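# Arrange four bread packets in pairs on the green tray

## Task

Put all four bread packets on the green tray as two pairs: two packets entirely inside the tray's left half and two entirely inside its right half, every packet flat and top side up. At the end the tray must still be in its present place and unrotated, the basket must stand upright near its present spot, and neither hand may be in contact with any packet, the tray, the basket or the plates.

## Robot and tools

Robot: two arms, left_arm and right_arm, each ending in a four-fingered hand with sixteen motors (index, middle, ring, thumb). right_arm has a right hand; left_arm has its mirror-image left hand. Arm bases in the scene frame: left_arm at (-0.030, +0.233, +0.021) m, right_arm at (-0.030, -0.238, +0.047) m, both facing almost straight along +x. A camera stand sits behind the arms.

Scene frame: origin at table-top height, halfway between the two arms' nominal bases. +x points out over the table, +z up, +y toward the left_arm side. Image left and right do not follow arm names.

Hand point frame (right hand): +z runs along straight fingers toward the tips, +y leaves the palm face (the palm surface is at y = -0.062 m), +x crosses the palm away from the thumb. On the left hand +x points toward the thumb instead. Straight fingertips reach about 0.139 m past the knuckles (knuckles at z = -0.017 m). A rigid mast at the wrist (x +0.05 to +0.10, z -0.16 to -0.11, out to y = +0.06; x sign flipped on the left hand) can strike objects. Fingertips carry rubber caps; the rest is hard plastic.

execute_actions(actions, cameras). actions is a list of actions; each action is a list of 1 to 15 rows, one row per 1/30 s step; if fewer than 15 rows are given the final row is held for the remaining steps. An action lasts 0.5 s. Every row is one flat list of 48 numbers, each in [-1, 1], covering both arms even when only one moves:
- numbers 1-6: left_arm dx, dy, dz, rx, ry, rz
- 7-22: left hand's sixteen motor goals
- 23-24: left_gripper current_limit, speed
- 25-30: right_arm dx, dy, dz, rx, ry, rz
- 31-46: right hand's sixteen motor goals
- 47-48: right_gripper current_limit, speed

Arm numbers are offsets, not poses. They are measured in the axes of that arm's Hand target (its own frame), relative to the Hand target as it stood when the action began; every row in one action is relative to that same start, not to the row before. A new action or call starts from the updated target, so sending the same offset again moves further. Scale: 1.0 = 0.6 m for dx, dy, dz and 180 degrees for the rotation vector rx, ry, rz. All zeros re-requests the current target (useful when the hand point has stopped short). Orientation commands are clipped to within 40 degrees of the measured orientation per step. The hand often rests short of the target, sags lower under load (command a bit higher), and may sit a few centimetres off even without contact. Near the first joint's axis, small hand moves can swing the whole arm. To release a push, command the target back beyond the hand point.

Hand motor numbers are absolute goal angles, each mapped linearly between the hinge's two stops. Order per hand: index_mcp, index_abd, index_pip, index_dip, middle_mcp, middle_abd, middle_pip, middle_dip, ring_mcp, ring_abd, ring_pip, ring_dip, thumb_cmc, thumb_axl, thumb_mcp, thumb_ipl. Values where a hinge is straight: _mcp +0.75, _abd 0.00, _pip +0.58, _dip +0.70, thumb_cmc +0.71, thumb_axl +0.68, thumb_mcp +0.23, thumb_ipl +0.17. Moving toward -1 curls finger joints toward the palm, swings _abd away from the thumb, swings the thumb from beside the palm to in front of it, and bends the thumb. A 0 is a real goal; to keep a hand unchanged, resend its hand_goal, hand_current_limit and hand_speed from the last result. current_limit maps -1..+1 to 0..550 mA (floor 11 mA) for every motor of that hand and also limits hinge speed; very low values may not lift a finger. speed sets goal travel at (speed+1)/2 of 8.5 rad/s. Initial values: current_limit +0.4, speed -0.6; they persist until changed. Grip force exists only while a goal lies past the object's surface.

cameras: list of names from cam_high, cam_low, cam_left_wrist, cam_right_wrist, or ["all"]; [] gives none. Images come by default only with an empty actions list. An unknown name invalidates the call.

Results per arm: end_effector_position (m) and end_effector_quat_wxyz in the scene frame, Hand target (base for the next offsets), joint positions, velocities (may read "within noise" or be omitted), torques (include arm weight, offsets and noise; numbers 3 and 4 wrap at ±28 N m), motor temperatures. Per hand: hand_goal, hand_measured (same scale), hand_current_ma (positive pushes toward -1), hand_state per motor: moving, goal, blocked, or overload. Small temperature changes may be left out. Lines MOTOR HOT (85 °C) and OVER-TEMPERATURE FAULT (100 °C, arm goes limp 30-60 s or more) warn of heating from holding loads, long reach or pushing at unreachable poses.

zoom_image(camera, region): enlarges part of that camera's most recent image; region is [x0, y0, x1, y1] in pixels, top-left origin, no more than 504 wide or high. Images are 672x504.

read_manual(section): returns licence text only; no motion.

finished_scene(scene): ends the scene permanently; scene is 1 or omitted.

If an arm is stopped, hand numbers sent meanwhile are discarded. Avoid arm-to-arm contact or squeezing the other hand's fingers, dropping or releasing moving objects, slamming or hard pushes, and anything leaving the table. Loose objects may occasionally be nudged by outside forces. The robot keeps executing the last command while you deliberate.

Each tool is called after "Emit:" by a JSON object that holds its "api" and its "payload", one argument or row to a line.

## Session

Emit:
{"api": "execute_actions", "payload": {
  "actions": []
}}

Scene clock: 0.00 s.
left_arm: end_effector_position=(+0.0407, +0.5812, +0.2118) hand_goal=(+0.754, +0.000, +0.576, +0.696, +0.754, +0.000, +0.576, +0.696, +0.754, +0.000, +0.576, +0.696, +0.714, +0.678, +0.226, +0.168) hand_measured=(+0.754, +0.000, +0.576, +0.696, +0.754, +0.000, +0.576, +0.696, +0.754, +0.000, +0.576, +0.696, +0.714, +0.678, +0.226, +0.168) hand_current_ma=(+0, +0, +0, +0, +0, +0, +0, +0, +0, +0, +0, +0, +0, +0, +0, +0) hand_state=(goal, goal, goal, goal, goal, goal, goal, goal, goal, goal, goal, goal, goal, goal, goal, goal) hand_current_limit=0.40 hand_speed=-0.60 end_effector_quat_wxyz=(-0.420, +0.029, +0.805, +0.418) | right_arm: end_effector_position=(+0.6522, -0.1244, +0.2063) hand_goal=(+0.754, +0.000, +0.576, +0.696, +0.754, +0.000, +0.576, +0.696, +0.754, +0.000, +0.576, +0.696, +0.714, +0.678, +0.226, +0.168) hand_measured=(+0.754, +0.000, +0.576, +0.696, +0.754, +0.000, +0.576, +0.696, +0.754, +0.000, +0.576, +0.696, +0.714, +0.678, +0.226, +0.168) hand_current_ma=(+0, +0, +0, +0, +0, +0, +0, +0, +0, +0, +0, +0, +0, +0, +0, +0) hand_state=(goal, goal, goal, goal, goal, goal, goal, goal, goal, goal, goal, goal, goal, goal, goal, goal) hand_current_limit=0.40 hand_speed=-0.60 end_effector_quat_wxyz=(+0.272, +0.623, +0.528, +0.509)
Joint positions: left_arm=[0.814 1.212 0.442 -0.573 -1.26 -0.507] | right_arm=[0.253 1.861 0.964 0.556 0.038 0.391]
Joint velocities: within noise
Joint torques (N m): no reading
Motor temperatures (°C): left_arm=[27 24 32 28 26 25] | right_arm=[26 34 27 28 27 25]
Heat: left arm: hottest elbow 32 °C; right arm: hottest shoulder 34 °C.
Hand target: left_arm +0.0451, +0.5860, +0.2199; -0.414, +0.021, +0.804, +0.425 | right_arm +0.6587, -0.1228, +0.2265; +0.279, +0.614, +0.520, +0.524

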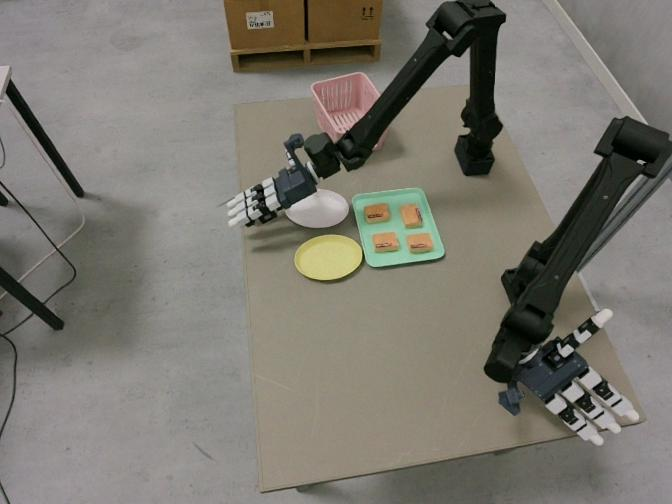

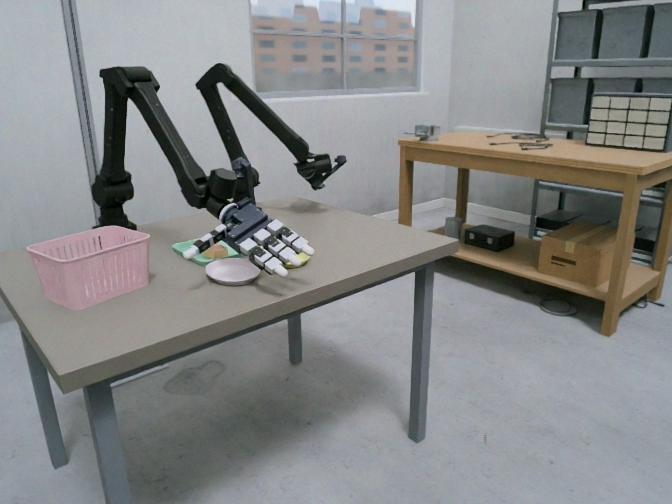

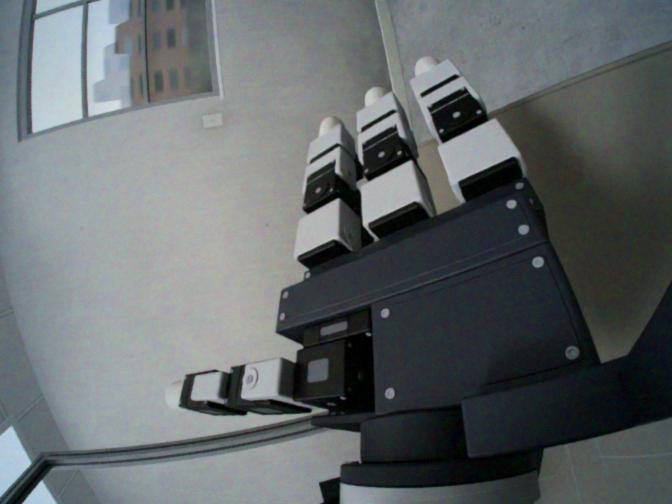

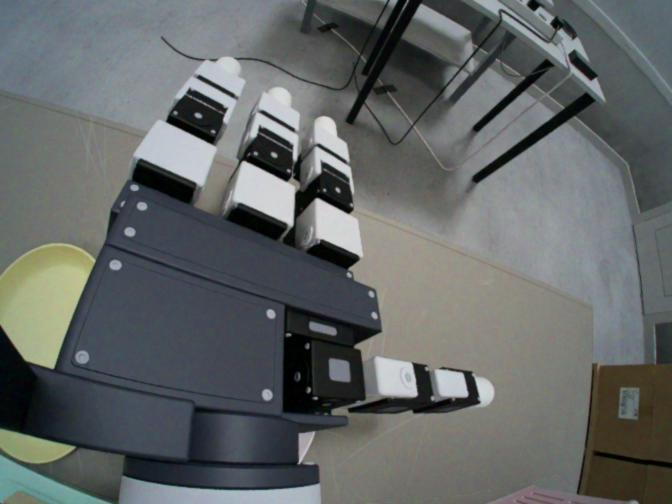

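Emit:
{"api": "zoom_image", "payload": {
  "camera": "cam_high",
  "region": [280, 160, 480, 310]
}}

Emit:
{"api": "zoom_image", "payload": {
  "camera": "cam_low",
  "region": [140, 190, 340, 320]
}}

Scaled by 2.520 from the camera's 672x504 image, which has a finer 960x720 frame.

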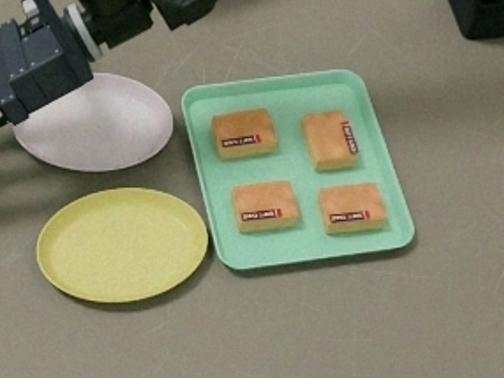

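Scaled by 2.520 from the camera's 672x504 image, which has a finer 960x720 frame.

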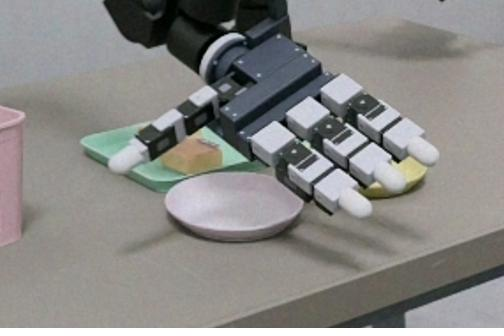

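Emit:
{"api": "zoom_image", "payload": {
  "camera": "cam_high",
  "region": [345, 180, 450, 275]
}}

Emit:
{"api": "zoom_image", "payload": {
  "camera": "cam_high",
  "region": [300, 60, 400, 160]
}}

Emit:
{"api": "zoom_image", "payload": {
  "camera": "cam_low",
  "region": [165, 225, 245, 285]
}}

Emit:
{"api": "zoom_image", "payload": {
  "camera": "cam_low",
  "region": [20, 215, 160, 315]
}}

Scaled by 4.800 from the camera's 672x504 image, which has a finer 960x720 frame.

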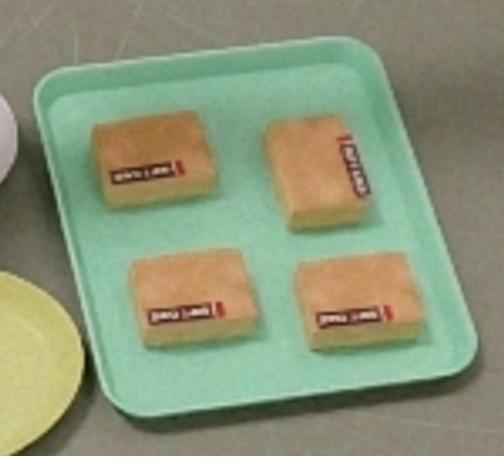

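Scaled by 5.040 from the camera's 672x504 image, which has a finer 960x720 frame.

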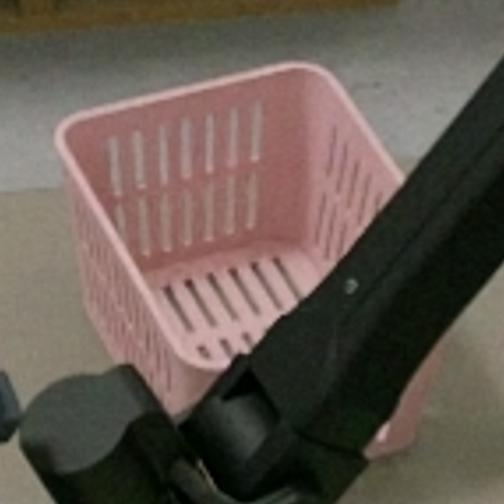

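Scaled by 6.300 from the camera's 672x504 image, which has a finer 960x720 frame.

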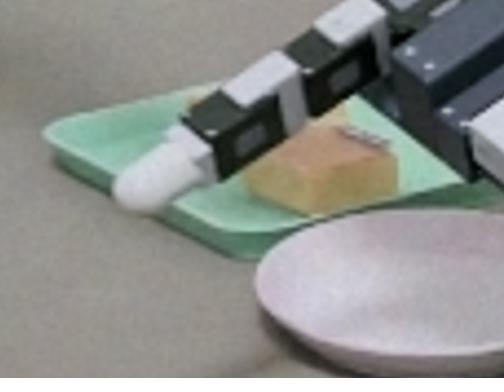

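Scaled by 3.600 from the camera's 672x504 image, which has a finer 960x720 frame.

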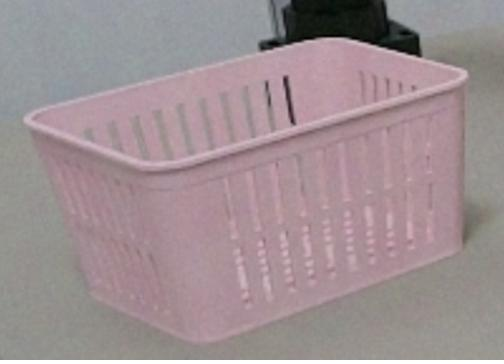

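Emit:
{"api": "execute_actions", "payload": {
  "actions": [
    [[0,0,0,0,0,0,0.754,0,0.576,0.696,0.754,0,0.576,0.696,0.754,0,0.576,0.696,0.714,0.678,0.226,0.168,0.4,-0.6,0.073,0.111,-0.088,0.097,-0.0295,-0.011,0.754,0,0.576,0.696,-0.479,0,-0.7,-0.17,-0.479,0,-0.7,-0.17,0.714,0.678,0.226,0.168,0.4,-0.6]],
    [[0,0,0,0,0,0,0.754,0,0.576,0.696,0.754,0,0.576,0.696,0.754,0,0.576,0.696,0.714,0.678,0.226,0.168,0.4,-0.6,0.063,0.018,-0.118,0.097,-0.0295,-0.011,0.754,0,0.576,0.696,-0.479,0,-0.7,-0.17,-0.479,0,-0.7,-0.17,0.714,0.678,0.226,0.168,0.4,-0.6]],
    [[0,0,0,0,0,0,0.754,0,0.576,0.696,0.754,0,0.576,0.696,0.754,0,0.576,0.696,0.714,0.678,0.226,0.168,0.4,-0.6,0.057,-0.087,-0.109,0.097,-0.0295,-0.011,0.754,0,0.576,0.696,-0.479,0,-0.7,-0.17,-0.479,0,-0.7,-0.17,0.714,0.678,0.226,0.168,0.4,-0.6]],
    [[0,0,0,0,0,0,0.754,0,0.576,0.696,0.754,0,0.576,0.696,0.754,0,0.576,0.696,0.714,0.678,0.226,0.168,0.4,-0.6,0.052,-0.123,-0.058,0.097,-0.0295,-0.011,0.754,0,0.576,0.696,-0.479,0,-0.7,-0.17,-0.479,0,-0.7,-0.17,0.714,0.678,0.226,0.168,0.4,-0.6]]
  ],
  "cameras": ["all"]
}}

Scene clock: 6.57 s.
left_arm: end_effector_position=(+0.0407, +0.5812, +0.2118) hand_goal=(+0.754, +0.000, +0.576, +0.696, +0.754, +0.000, +0.576, +0.696, +0.754, +0.000, +0.576, +0.696, +0.714, +0.678, +0.226, +0.168) hand_measured=(+0.758, +0.000, +0.576, +0.696, +0.758, +0.000, +0.576, +0.696, +0.756, +0.000, +0.576, +0.696, +0.718, +0.678, +0.226, +0.168) hand_current_ma=(+3, +0, +0, +0, +3, +0, +0, +0, +2, +0, +0, +0, +3, +0, +0, +0) hand_state=(goal, goal, goal, goal, goal, goal, goal, goal, goal, goal, goal, goal, goal, goal, goal, goal) hand_current_limit=0.40 hand_speed=-0.60 end_effector_quat_wxyz=(-0.420, +0.029, +0.805, +0.418) | right_arm: end_effector_position=(+0.4132, -0.0304, +0.3915) hand_goal=(+0.754, +0.000, +0.576, +0.696, -0.478, +0.000, -0.700, -0.170, -0.478, +0.000, -0.700, -0.170, +0.714, +0.678, +0.226, +0.168) hand_measured=(+0.754, +0.000, +0.574, +0.696, -0.436, +0.000, -0.682, -0.168, -0.436, +0.000, -0.684, -0.168, +0.716, +0.678, +0.220, +0.168) hand_current_ma=(+0, +0, -2, +0, +138, +0, +46, +2, +142, +0, +41, +3, +1, -1, -17, -1) hand_state=(goal, goal, goal, goal, blocked, goal, goal, goal, blocked, goal, goal, goal, goal, goal, goal, goal) hand_current_limit=0.40 hand_speed=-0.60 end_effector_quat_wxyz=(+0.016, +0.702, +0.711, +0.040)
Joint positions: left_arm=[0.814 1.212 0.442 -0.573 -1.26 -0.507] | right_arm=[0.577 1.409 1.593 -1.669 0.014 0.563]
Joint torques (N m): left_arm=[0.09 -4.31 7.31 0.46 -1.14 0.05] | right_arm=[0.67 -12.16 10.41 0.13 0.41 0.23]
Heat: left arm: hottest elbow 33 °C; right arm: hottest shoulder 34 °C.
Hand target: left_arm +0.0451, +0.5860, +0.2199; -0.414, +0.021, +0.804, +0.425 | right_arm +0.4181, -0.0308, +0.4209; -0.002, +0.708, +0.706, +0.001
Off the commanded pose: left_arm 0.010 m, 1 deg | right_arm 0.030 m, 5 deg.
joint sent to its limit (right arm) — joint 4 (wrist pitch), lower limit. The joint targets are off in orientation, not in position.

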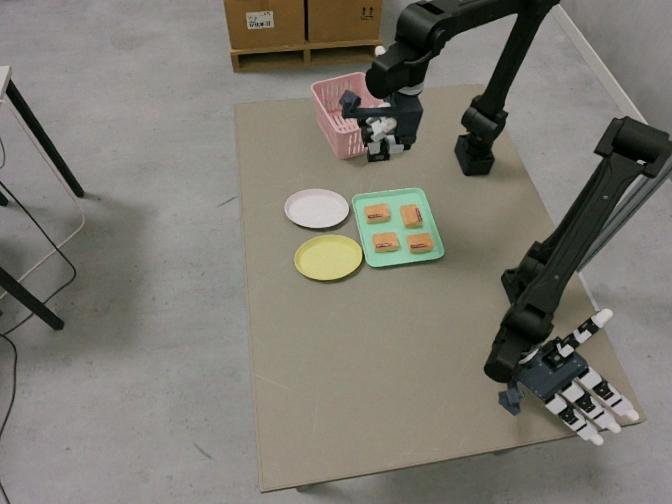

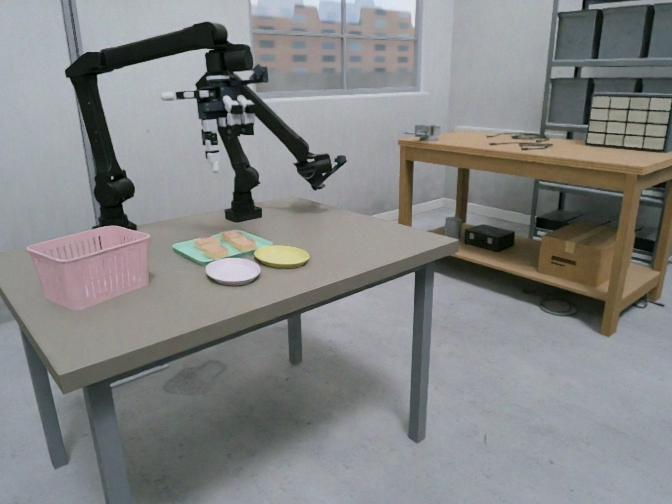

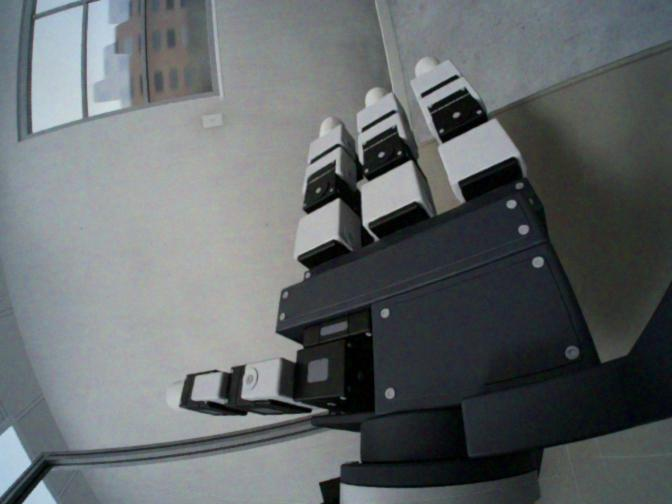

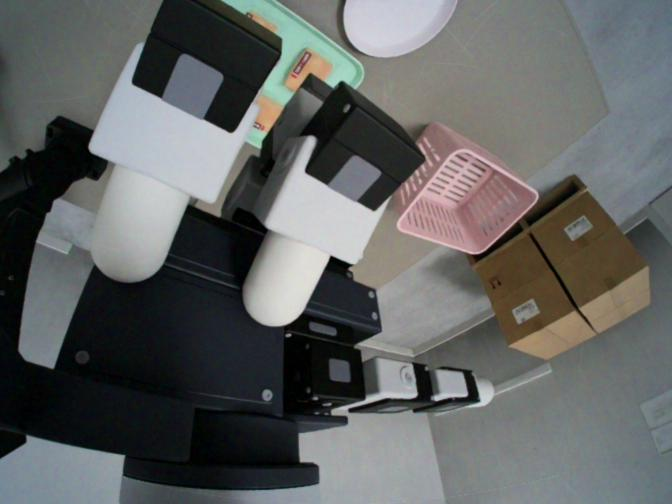

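Emit:
{"api": "zoom_image", "payload": {
  "camera": "cam_high",
  "region": [350, 185, 450, 270]
}}

Emit:
{"api": "zoom_image", "payload": {
  "camera": "cam_low",
  "region": [165, 225, 285, 275]
}}

Emit:
{"api": "zoom_image", "payload": {
  "camera": "cam_right_wrist",
  "region": [220, 0, 380, 150]
}}

Scaled by 5.040 from the camera's 672x504 image, which has a finer 960x720 frame.

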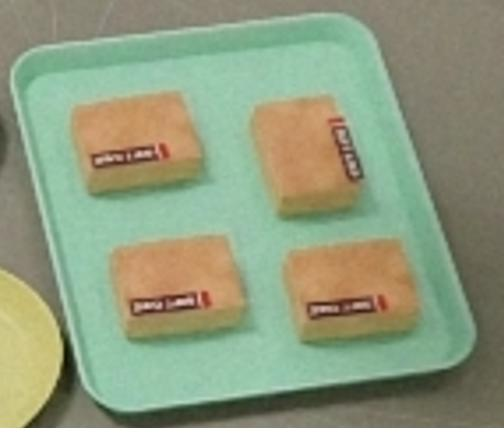

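Scaled by 4.200 from the camera's 672x504 image, which has a finer 960x720 frame.

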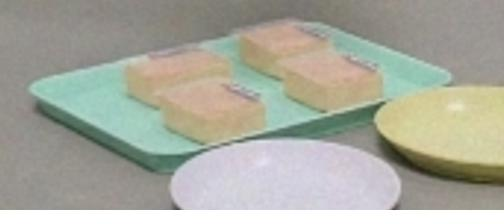

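Scaled by 3.150 from the camera's 672x504 image, which has a finer 960x720 frame.

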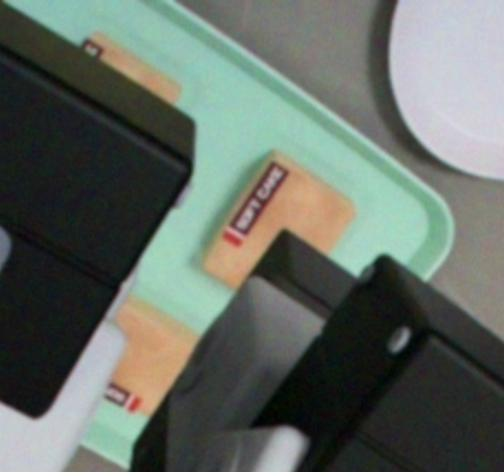

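Emit:
{"api": "zoom_image", "payload": {
  "camera": "cam_high",
  "region": [330, 80, 450, 180]
}}

Scaled by 4.200 from the camera's 672x504 image, which has a finer 960x720 frame.

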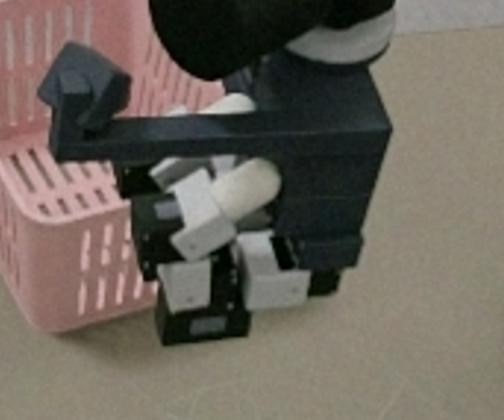

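Emit:
{"api": "execute_actions", "payload": {
  "actions": [
    [[0,0,0,0,0,0,0.754,0,0.576,0.696,0.754,0,0.576,0.696,0.754,0,0.576,0.696,0.714,0.678,0.226,0.168,0.4,-0.6,0.018,-0.05,0.1,0,0,0,-0.42,0,-0.67,-0.17,-0.42,0,-0.67,-0.17,0.754,0,0.576,0.696,0.714,0.678,0.226,0.168,0.4,-0.6]],
    [[0,0,0,0,0,0,0.754,0,0.576,0.696,0.754,0,0.576,0.696,0.754,0,0.576,0.696,0.714,0.678,0.226,0.168,0.4,-0.6,0.015,-0.05,0.1,0,0,0,-0.42,0,-0.67,-0.17,-0.42,0,-0.67,-0.17,0.754,0,0.576,0.696,0.714,0.678,0.226,0.168,0.4,-0.6]]
  ],
  "cameras": ["cam_high","cam_low","cam_right_wrist"]
}}

Emit:
{"api": "zoom_image", "payload": {
  "camera": "cam_high",
  "region": [330, 120, 460, 270]
}}

Scene clock: 9.83 s.
left_arm: end_effector_position=(+0.0407, +0.5812, +0.2118) hand_goal=(+0.754, +0.000, +0.576, +0.696, +0.754, +0.000, +0.576, +0.696, +0.754, +0.000, +0.576, +0.696, +0.714, +0.678, +0.226, +0.168) hand_measured=(+0.758, +0.000, +0.576, +0.696, +0.758, +0.000, +0.576, +0.696, +0.756, +0.000, +0.576, +0.696, +0.718, +0.678, +0.226, +0.168) hand_current_ma=(+3, +0, +0, +0, +3, +0, +0, +0, +2, +0, +0, +0, +3, +0, +0, +0) hand_state=(goal, goal, goal, goal, goal, goal, goal, goal, goal, goal, goal, goal, goal, goal, goal, goal) hand_current_limit=0.40 hand_speed=-0.60 end_effector_quat_wxyz=(-0.420, +0.029, +0.805, +0.418) | right_arm: end_effector_position=(+0.3531, -0.0115, +0.2894) hand_goal=(-0.420, +0.000, -0.670, -0.170, -0.420, +0.000, -0.670, -0.170, +0.754, +0.000, +0.576, +0.696, +0.714, +0.678, +0.226, +0.168) hand_measured=(-0.402, +0.000, -0.666, -0.168, -0.412, +0.000, -0.670, -0.168, +0.750, +0.000, +0.574, +0.694, +0.714, +0.678, +0.222, +0.168) hand_current_ma=(+52, +0, +6, +4, +16, +0, +0, +2, -10, +0, -5, -4, -1, -1, -10, -1) hand_state=(goal, goal, goal, goal, goal, goal, goal, goal, goal, goal, goal, goal, goal, goal, goal, goal) hand_current_limit=0.40 hand_speed=-0.60 end_effector_quat_wxyz=(-0.004, +0.704, +0.710, -0.019)
Joint positions: left_arm=[0.814 1.212 0.442 -0.573 -1.26 -0.507] | right_arm=[0.695 1.378 1.318 -1.55 -0.005 0.685]
Joint torques (N m): left_arm=[0.32 -4.6 7.39 0.49 -1.18 0.06] | right_arm=[0.73 -11.87 7.28 0.96 0.4 0.26]
Heat: left arm: hottest elbow 33 °C; right arm: hottest shoulder 34 °C.
Hand target: left_arm +0.0451, +0.5860, +0.2199; -0.414, +0.021, +0.804, +0.425 | right_arm +0.3579, -0.0105, +0.3010; -0.002, +0.708, +0.706, +0.001
Off the commanded pose: left_arm 0.010 m, 1 deg | right_arm 0.013 m, 2 deg.
Images, in order (width x height): cam_high 672x504, cam_low 672x504, cam_right_wrist 672x504.

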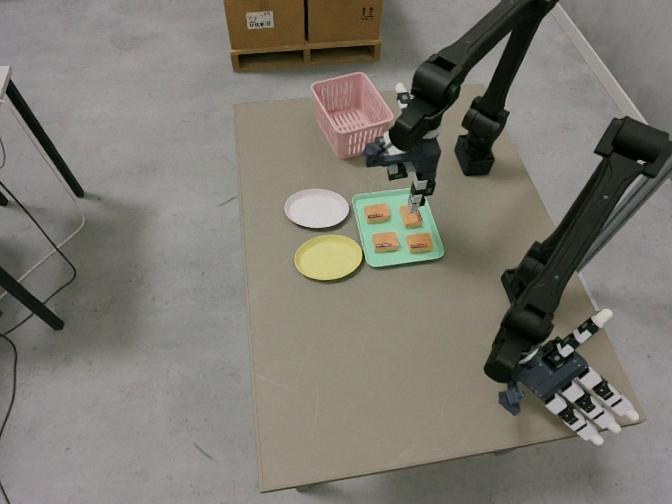

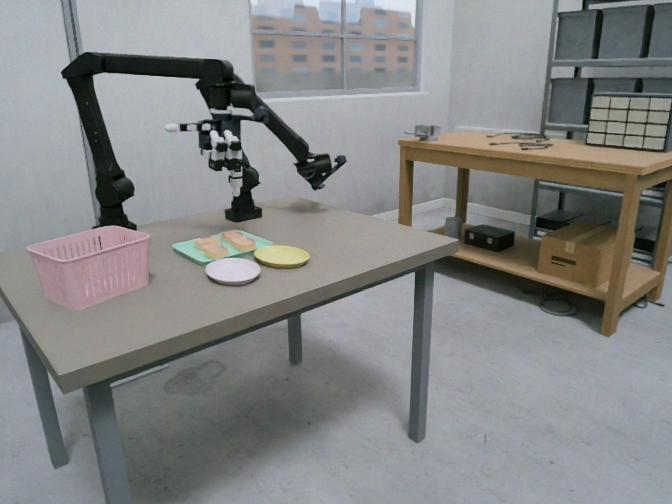

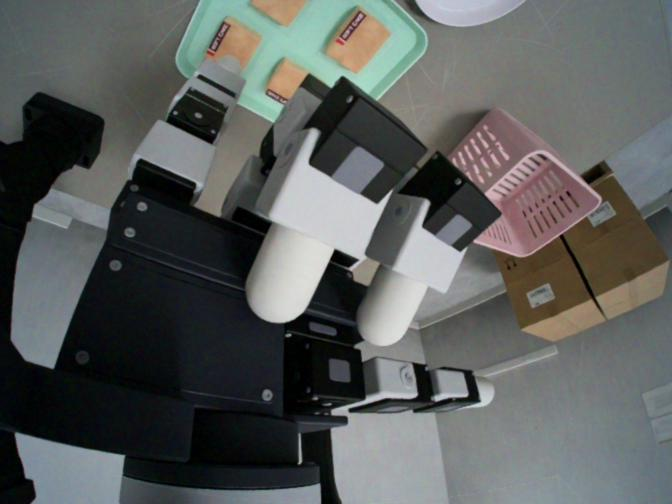

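Scaled by 3.360 from the camera's 672x504 image, which has a finer 960x720 frame.

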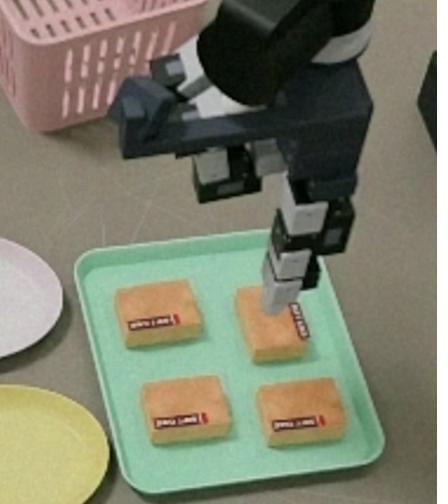

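Emit:
{"api": "execute_actions", "payload": {
  "actions": [
    [[0,0,0,0,0,0,0.754,0,0.576,0.696,0.754,0,0.576,0.696,0.754,0,0.576,0.696,0.714,0.678,0.226,0.168,0.4,-0.6,0,0,0.14,0,0,0,-0.42,0,-0.67,-0.17,-0.42,0,-0.67,-0.17,0.754,0,0.576,0.696,0.714,0.678,0.226,0.168,0.4,-0.6]]
  ],
  "cameras": ["cam_high","cam_low","cam_right_wrist"]
}}

Emit:
{"api": "zoom_image", "payload": {
  "camera": "cam_high",
  "region": [350, 185, 450, 270]
}}

Emit:
{"api": "zoom_image", "payload": {
  "camera": "cam_low",
  "region": [165, 185, 285, 275]
}}

Scene clock: 10.90 s.
left_arm: end_effector_position=(+0.0407, +0.5812, +0.2118) hand_goal=(+0.754, +0.000, +0.576, +0.696, +0.754, +0.000, +0.576, +0.696, +0.754, +0.000, +0.576, +0.696, +0.714, +0.678, +0.226, +0.168) hand_measured=(+0.758, +0.000, +0.576, +0.696, +0.758, +0.000, +0.576, +0.696, +0.756, +0.000, +0.576, +0.696, +0.718, +0.678, +0.226, +0.168) hand_current_ma=(+3, +0, +0, +0, +3, +0, +0, +0, +2, +0, +0, +0, +3, +0, +0, +0) hand_state=(goal, goal, goal, goal, goal, goal, goal, goal, goal, goal, goal, goal, goal, goal, goal, goal) hand_current_limit=0.40 hand_speed=-0.60 end_effector_quat_wxyz=(-0.420, +0.029, +0.805, +0.418) | right_arm: end_effector_position=(+0.3515, -0.0130, +0.2043) hand_goal=(-0.420, +0.000, -0.670, -0.170, -0.420, +0.000, -0.670, -0.170, +0.754, +0.000, +0.576, +0.696, +0.714, +0.678, +0.226, +0.168) hand_measured=(-0.410, +0.000, -0.666, -0.168, -0.412, +0.000, -0.670, -0.168, +0.750, +0.000, +0.574, +0.694, +0.714, +0.678, +0.224, +0.168) hand_current_ma=(+24, +0, +5, +4, +16, +0, +0, +2, -5, +0, -3, -4, -1, -1, -7, -1) hand_state=(goal, goal, goal, goal, goal, goal, goal, goal, goal, goal, goal, goal, goal, goal, goal, goal) hand_current_limit=0.40 hand_speed=-0.60 end_effector_quat_wxyz=(-0.005, +0.705, +0.709, -0.020)
Joint positions: left_arm=[0.814 1.212 0.442 -0.573 -1.26 -0.507] | right_arm=[0.695 1.413 1.126 -1.326 -0.005 0.689]
Joint torques (N m): left_arm=[0.15 -4.48 7.36 0.46 -1.18 0.06] | right_arm=[0.79 -12.22 7.02 0.94 0.43 0.21]
Heat: left arm: hottest elbow 33 °C; right arm: hottest shoulder 34 °C.
Hand target: left_arm +0.0451, +0.5860, +0.2199; -0.414, +0.021, +0.804, +0.425 | right_arm +0.3578, -0.0102, +0.2171; -0.002, +0.708, +0.706, +0.001
Off the commanded pose: left_arm 0.010 m, 1 deg | right_arm 0.014 m, 2 deg.
Images, in order (width x height): cam_high 672x504, cam_low 672x504, cam_right_wrist 672x504.

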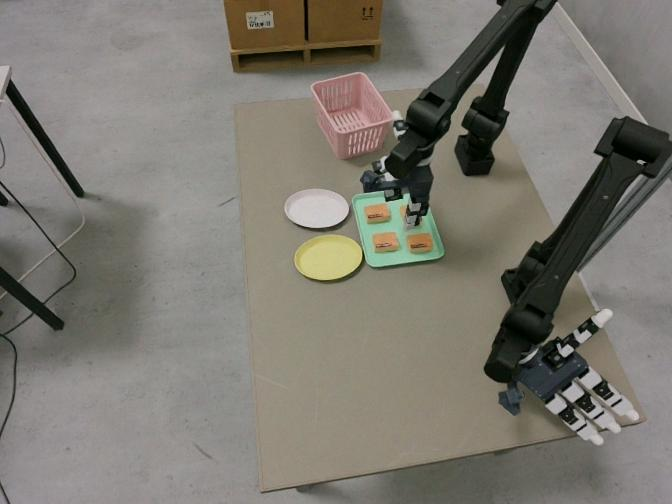

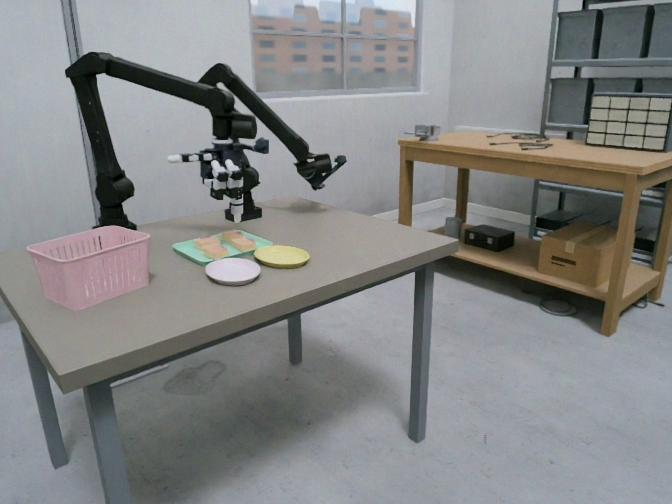

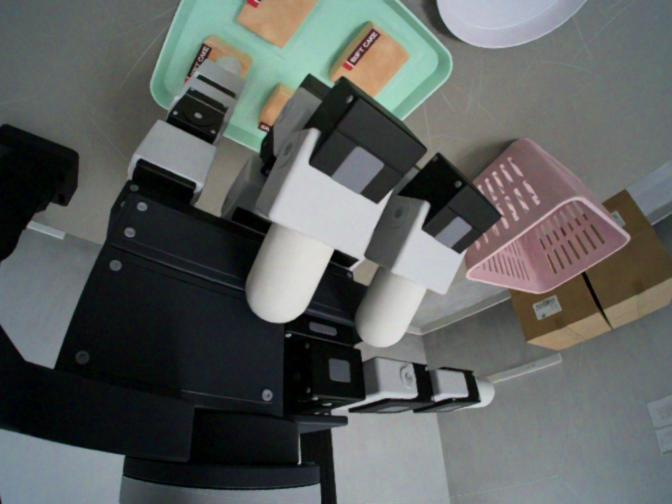

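Scaled by 5.040 from the camera's 672x504 image, which has a finer 960x720 frame.

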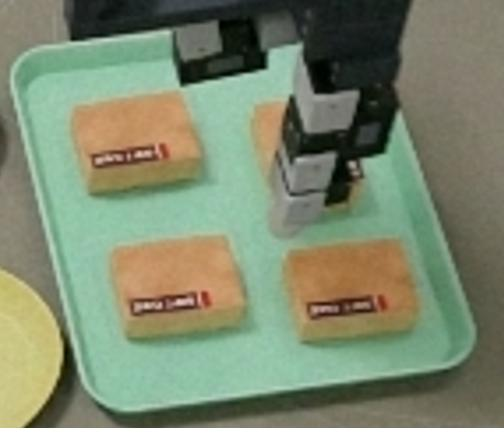

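Scaled by 4.200 from the camera's 672x504 image, which has a finer 960x720 frame.

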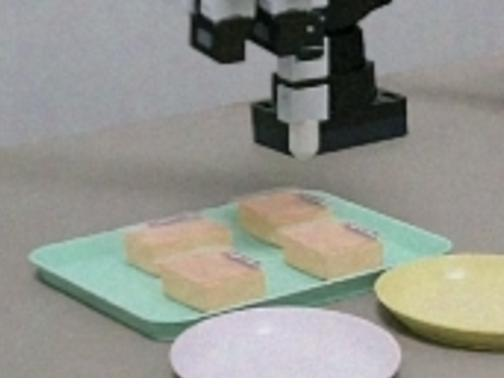

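Emit:
{"api": "execute_actions", "payload": {
  "actions": [
    [[0,0,0,0,0,0,0.754,0,0.576,0.696,0.754,0,0.576,0.696,0.754,0,0.576,0.696,0.714,0.678,0.226,0.168,0.4,-0.6,-0.058,-0.078,0.02,0,0,0,-0.42,0,-0.67,-0.17,-0.42,0,-0.67,-0.17,0.754,0,0.576,0.696,0.714,0.678,0.226,0.168,0.4,-0.6]]
  ],
  "cameras": ["cam_high","cam_low"]
}}

Emit:
{"api": "zoom_image", "payload": {
  "camera": "cam_high",
  "region": [350, 185, 450, 270]
}}

Emit:
{"api": "zoom_image", "payload": {
  "camera": "cam_low",
  "region": [165, 185, 285, 275]
}}

Scene clock: 12.20 s.
left_arm: end_effector_position=(+0.0407, +0.5812, +0.2118) hand_goal=(+0.754, +0.000, +0.576, +0.696, +0.754, +0.000, +0.576, +0.696, +0.754, +0.000, +0.576, +0.696, +0.714, +0.678, +0.226, +0.168) hand_measured=(+0.758, +0.000, +0.576, +0.696, +0.758, +0.000, +0.576, +0.696, +0.756, +0.000, +0.576, +0.696, +0.718, +0.678, +0.226, +0.168) hand_current_ma=(+3, +0, +0, +0, +3, +0, +0, +0, +2, +0, +0, +0, +3, +0, +0, +0) hand_state=(goal, goal, goal, goal, goal, goal, goal, goal, goal, goal, goal, goal, goal, goal, goal, goal) hand_current_limit=0.40 hand_speed=-0.60 end_effector_quat_wxyz=(-0.420, +0.029, +0.805, +0.418) | right_arm: end_effector_position=(+0.3069, -0.0505, +0.2003) hand_goal=(-0.420, +0.000, -0.670, -0.170, -0.420, +0.000, -0.670, -0.170, +0.754, +0.000, +0.576, +0.696, +0.714, +0.678, +0.226, +0.168) hand_measured=(-0.410, +0.000, -0.668, -0.168, -0.412, +0.000, -0.670, -0.168, +0.754, +0.000, +0.574, +0.694, +0.714, +0.678, +0.222, +0.168) hand_current_ma=(+23, +0, +4, +4, +16, +0, +0, +2, -1, +0, -2, -4, -1, -1, -7, -1) hand_state=(goal, goal, goal, goal, goal, goal, goal, goal, goal, goal, goal, goal, goal, goal, goal, goal) hand_current_limit=0.40 hand_speed=-0.60 end_effector_quat_wxyz=(-0.003, +0.708, +0.706, -0.006)
Joint positions: left_arm=[0.814 1.212 0.442 -0.573 -1.26 -0.507] | right_arm=[0.696 1.245 0.956 -1.294 -0.005 0.698]
Joint torques (N m): left_arm=[0.09 -4.42 7.42 0.53 -1.16 0.06] | right_arm=[1.61 -8 7.28 0.61 0.42 0.21]
Heat: left arm: hottest elbow 33 °C; right arm: hottest shoulder 34 °C.
Hand target: left_arm +0.0451, +0.5860, +0.2199; -0.414, +0.021, +0.804, +0.425 | right_arm +0.3108, -0.0448, +0.2050; -0.002, +0.708, +0.706, +0.001
Off the commanded pose: left_arm 0.010 m, 1 deg | right_arm 0.008 m, 1 deg.
Images, in order (width x height): cam_high 672x504, cam_low 672x504.

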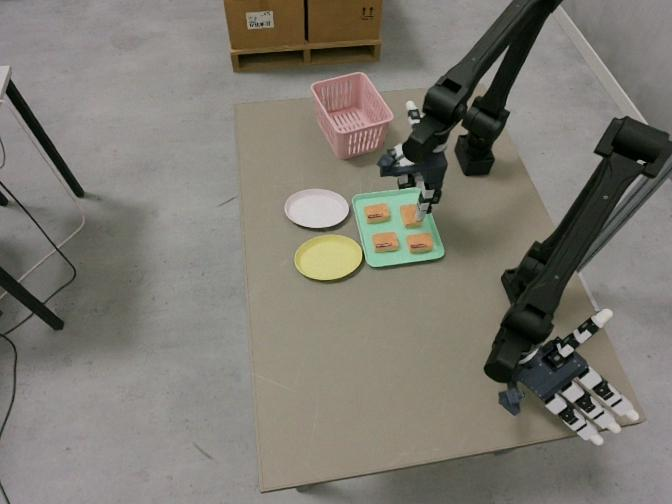

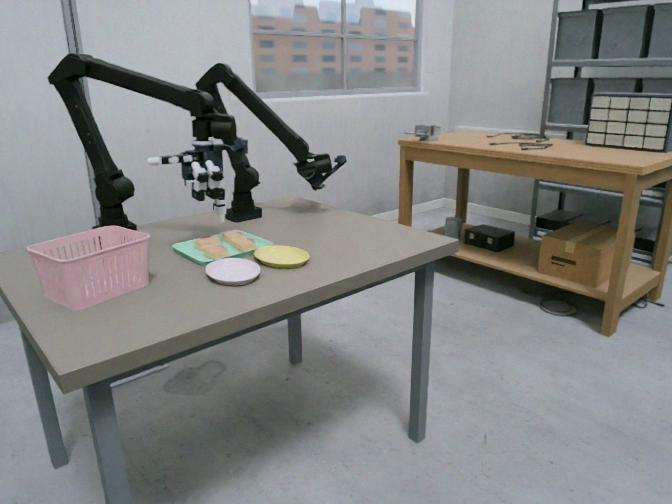

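Scaled by 5.040 from the camera's 672x504 image, which has a finer 960x720 frame.

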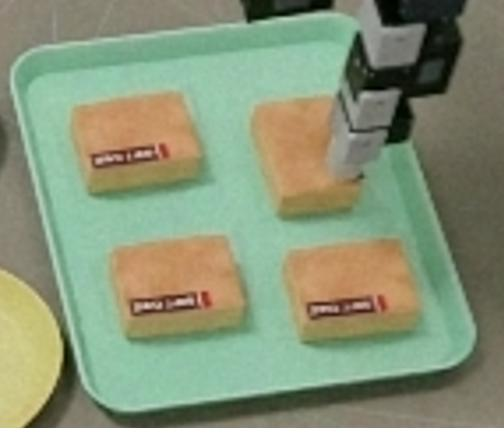

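Scaled by 4.200 from the camera's 672x504 image, which has a finer 960x720 frame.

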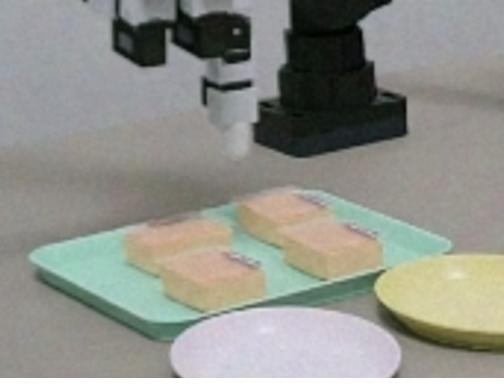

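Emit:
{"api": "execute_actions", "payload": {
  "actions": [
    [[0,0,0,0,0,0,0.754,0,0.576,0.696,0.754,0,0.576,0.696,0.754,0,0.576,0.696,0.714,0.678,0.226,0.168,0.4,-0.6,0.01,0.015,0.05,0,0,0,-0.42,0,-0.67,-0.17,-0.42,0,-0.67,-0.17,0.754,0,0.576,0.696,0.714,0.678,0.226,0.168,0.4,-0.6]]
  ],
  "cameras": ["cam_high","cam_low","cam_right_wrist"]
}}

Emit:
{"api": "zoom_image", "payload": {
  "camera": "cam_high",
  "region": [350, 185, 450, 270]
}}

Emit:
{"api": "zoom_image", "payload": {
  "camera": "cam_low",
  "region": [165, 185, 285, 275]
}}

Emit:
{"api": "zoom_image", "payload": {
  "camera": "cam_right_wrist",
  "region": [120, 0, 320, 150]
}}

Scene clock: 13.17 s.
left_arm: end_effector_position=(+0.0407, +0.5812, +0.2118) hand_goal=(+0.754, +0.000, +0.576, +0.696, +0.754, +0.000, +0.576, +0.696, +0.754, +0.000, +0.576, +0.696, +0.714, +0.678, +0.226, +0.168) hand_measured=(+0.758, +0.000, +0.576, +0.696, +0.758, +0.000, +0.576, +0.696, +0.756, +0.000, +0.576, +0.696, +0.718, +0.678, +0.226, +0.168) hand_current_ma=(+3, +0, +0, +0, +3, +0, +0, +0, +2, +0, +0, +0, +3, +0, +0, +0) hand_state=(goal, goal, goal, goal, goal, goal, goal, goal, goal, goal, goal, goal, goal, goal, goal, goal) hand_current_limit=0.40 hand_speed=-0.60 end_effector_quat_wxyz=(-0.420, +0.029, +0.805, +0.418) | right_arm: end_effector_position=(+0.3175, -0.0417, +0.1705) hand_goal=(-0.420, +0.000, -0.670, -0.170, -0.420, +0.000, -0.670, -0.170, +0.754, +0.000, +0.576, +0.696, +0.714, +0.678, +0.226, +0.168) hand_measured=(-0.410, +0.000, -0.668, -0.168, -0.412, +0.000, -0.670, -0.168, +0.754, +0.000, +0.574, +0.694, +0.714, +0.678, +0.222, +0.168) hand_current_ma=(+23, +0, +4, +4, +16, +0, +0, +2, +0, +0, -2, -4, -1, -1, -7, -1) hand_state=(goal, goal, goal, goal, goal, goal, goal, goal, goal, goal, goal, goal, goal, goal, goal, goal) hand_current_limit=0.40 hand_speed=-0.60 end_effector_quat_wxyz=(-0.004, +0.708, +0.706, -0.011)
Joint positions: left_arm=[0.814 1.212 0.442 -0.573 -1.26 -0.507] | right_arm=[0.696 1.317 0.938 -1.214 -0.005 0.698]
Joint torques (N m): left_arm=[0.32 -4.48 7.38 0.51 -1.14 0.07] | right_arm=[1.32 -9.93 6.05 0.99 0.42 0.17]
Heat: left arm: hottest elbow 33 °C; right arm: hottest shoulder 34 °C.
Hand target: left_arm +0.0451, +0.5860, +0.2199; -0.414, +0.021, +0.804, +0.425 | right_arm +0.3198, -0.0387, +0.1750; -0.002, +0.708, +0.706, +0.000
Off the commanded pose: left_arm 0.010 m, 1 deg | right_arm 0.006 m, 1 deg.
Images, in order (width x height): cam_high 672x504, cam_low 672x504, cam_right_wrist 672x504.

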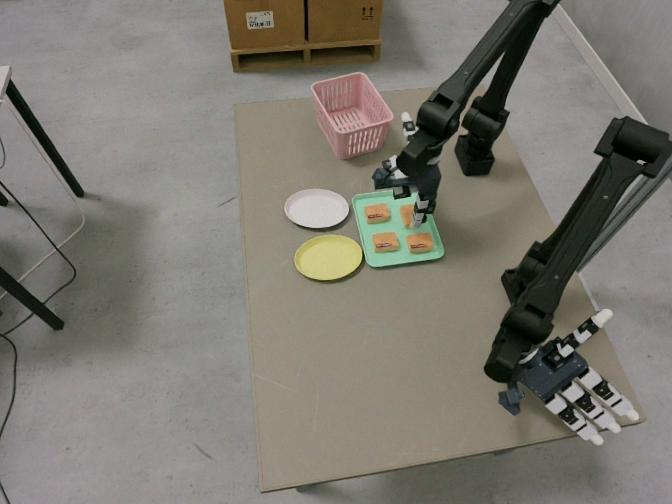

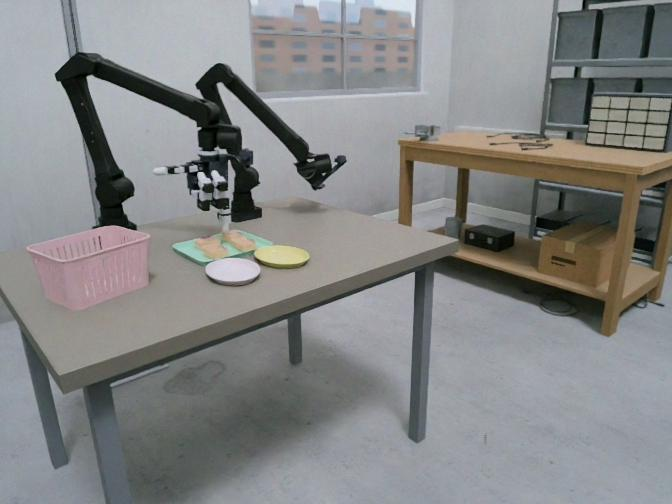

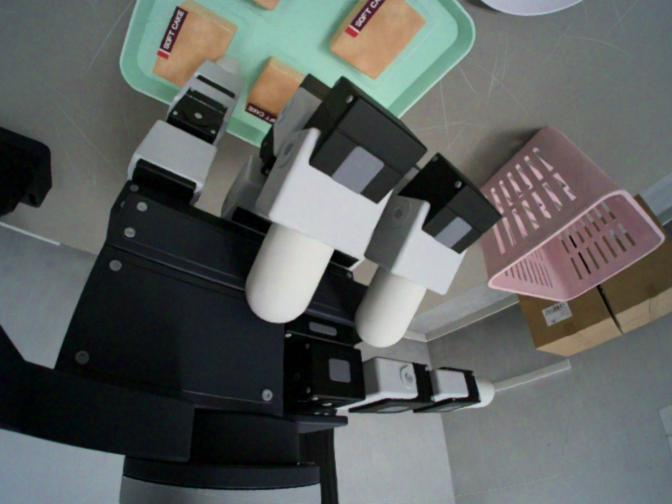

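Scaled by 5.040 from the camera's 672x504 image, which has a finer 960x720 frame.

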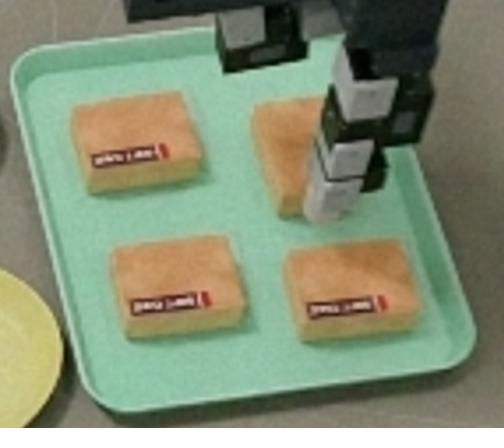

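Scaled by 4.200 from the camera's 672x504 image, which has a finer 960x720 frame.

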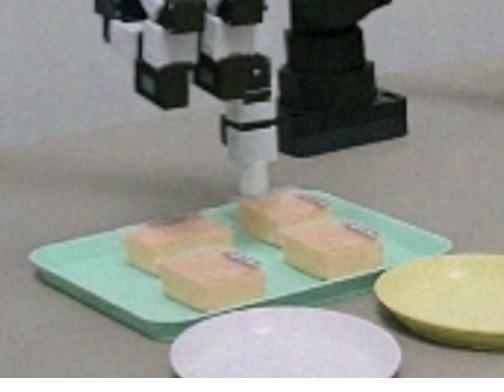

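Scaled by 2.520 from the camera's 672x504 image, which has a finer 960x720 frame.

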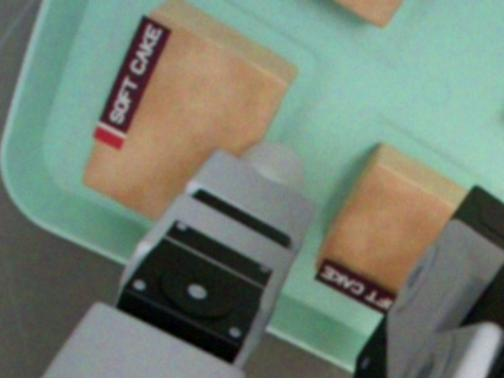

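Emit:
{"api": "execute_actions", "payload": {
  "actions": [
    [[0,0,0,0,0,0,0.754,0,0.576,0.696,0.754,0,0.576,0.696,0.754,0,0.576,0.696,0.714,0.678,0.226,0.168,0.4,-0.6,0,0,0.025,0,0,0,-0.42,0,-0.67,-0.17,-0.42,0,-0.67,-0.17,0.754,0,0.576,0.696,0.714,0.678,0.226,0.168,0.4,-0.6]]
  ],
  "cameras": ["cam_high","cam_low","cam_right_wrist"]
}}

Emit:
{"api": "zoom_image", "payload": {
  "camera": "cam_high",
  "region": [350, 185, 450, 270]
}}

Emit:
{"api": "zoom_image", "payload": {
  "camera": "cam_low",
  "region": [165, 185, 285, 275]
}}

Emit:
{"api": "zoom_image", "payload": {
  "camera": "cam_right_wrist",
  "region": [120, 0, 320, 150]
}}

Scene clock: 14.13 s.
left_arm: end_effector_position=(+0.0407, +0.5812, +0.2118) hand_goal=(+0.754, +0.000, +0.576, +0.696, +0.754, +0.000, +0.576, +0.696, +0.754, +0.000, +0.576, +0.696, +0.714, +0.678, +0.226, +0.168) hand_measured=(+0.758, +0.000, +0.576, +0.696, +0.758, +0.000, +0.576, +0.696, +0.756, +0.000, +0.576, +0.696, +0.718, +0.678, +0.226, +0.168) hand_current_ma=(+3, +0, +0, +0, +3, +0, +0, +0, +2, +0, +0, +0, +3, +0, +0, +0) hand_state=(goal, goal, goal, goal, goal, goal, goal, goal, goal, goal, goal, goal, goal, goal, goal, goal) hand_current_limit=0.40 hand_speed=-0.60 end_effector_quat_wxyz=(-0.420, +0.029, +0.805, +0.418) | right_arm: end_effector_position=(+0.3180, -0.0413, +0.1606) hand_goal=(-0.420, +0.000, -0.670, -0.170, -0.420, +0.000, -0.670, -0.170, +0.754, +0.000, +0.576, +0.696, +0.714, +0.678, +0.226, +0.168) hand_measured=(-0.410, +0.000, -0.668, -0.168, -0.412, +0.000, -0.670, -0.168, +0.754, +0.000, +0.574, +0.694, +0.714, +0.678, +0.222, +0.168) hand_current_ma=(+23, +0, +4, +4, +16, +0, +0, +2, +0, +0, -2, -4, -1, -1, -7, -1) hand_state=(goal, goal, goal, goal, goal, goal, goal, goal, goal, goal, goal, goal, goal, goal, goal, goal) hand_current_limit=0.40 hand_speed=-0.60 end_effector_quat_wxyz=(-0.003, +0.708, +0.706, -0.005)
Joint positions: left_arm=[0.814 1.212 0.442 -0.573 -1.26 -0.507] | right_arm=[0.696 1.322 0.912 -1.171 -0.005 0.698]
Joint torques (N m): left_arm=[0.03 -4.37 7.39 0.39 -1.16 0.07] | right_arm=[1.32 -8.94 5.87 1.06 0.42 0.17]
Heat: left arm: hottest elbow 33 °C; right arm: hottest shoulder 34 °C.
Hand target: left_arm +0.0451, +0.5860, +0.2199; -0.414, +0.021, +0.804, +0.425 | right_arm +0.3198, -0.0387, +0.1599; -0.002, +0.708, +0.706, +0.001
Off the commanded pose: left_arm 0.010 m, 1 deg | right_arm 0.003 m, 1 deg.
Images, in order (width x height): cam_high 672x504, cam_low 672x504, cam_right_wrist 672x504.

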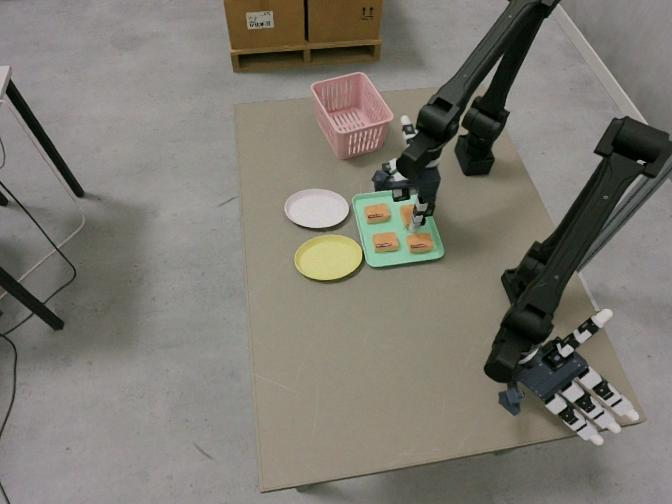

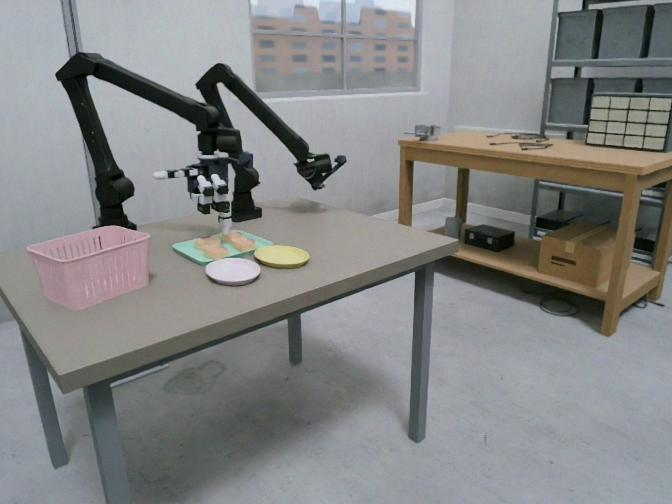

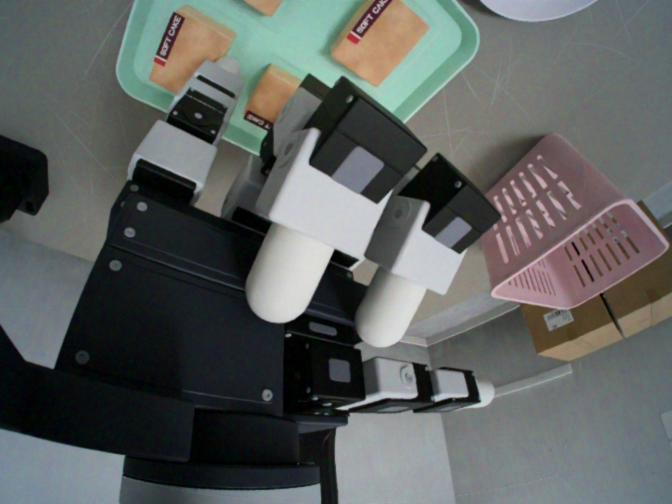

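Scaled by 5.040 from the camera's 672x504 image, which has a finer 960x720 frame.

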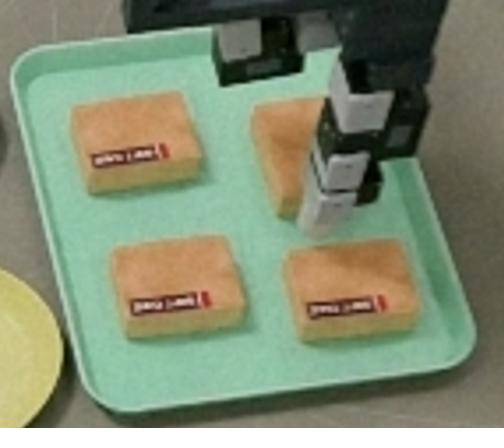

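Scaled by 4.200 from the camera's 672x504 image, which has a finer 960x720 frame.

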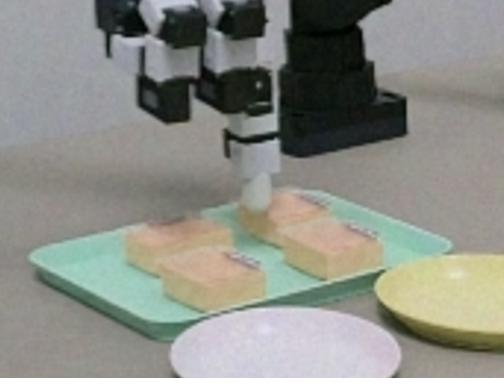

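Scaled by 2.520 from the camera's 672x504 image, which has a finer 960x720 frame.

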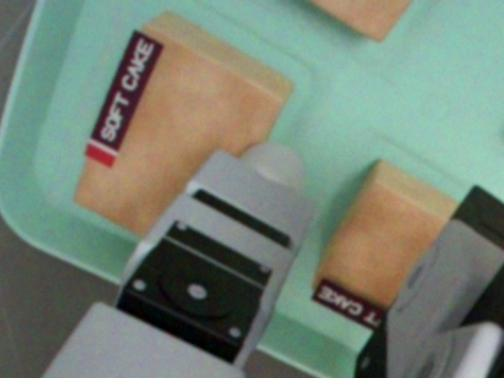

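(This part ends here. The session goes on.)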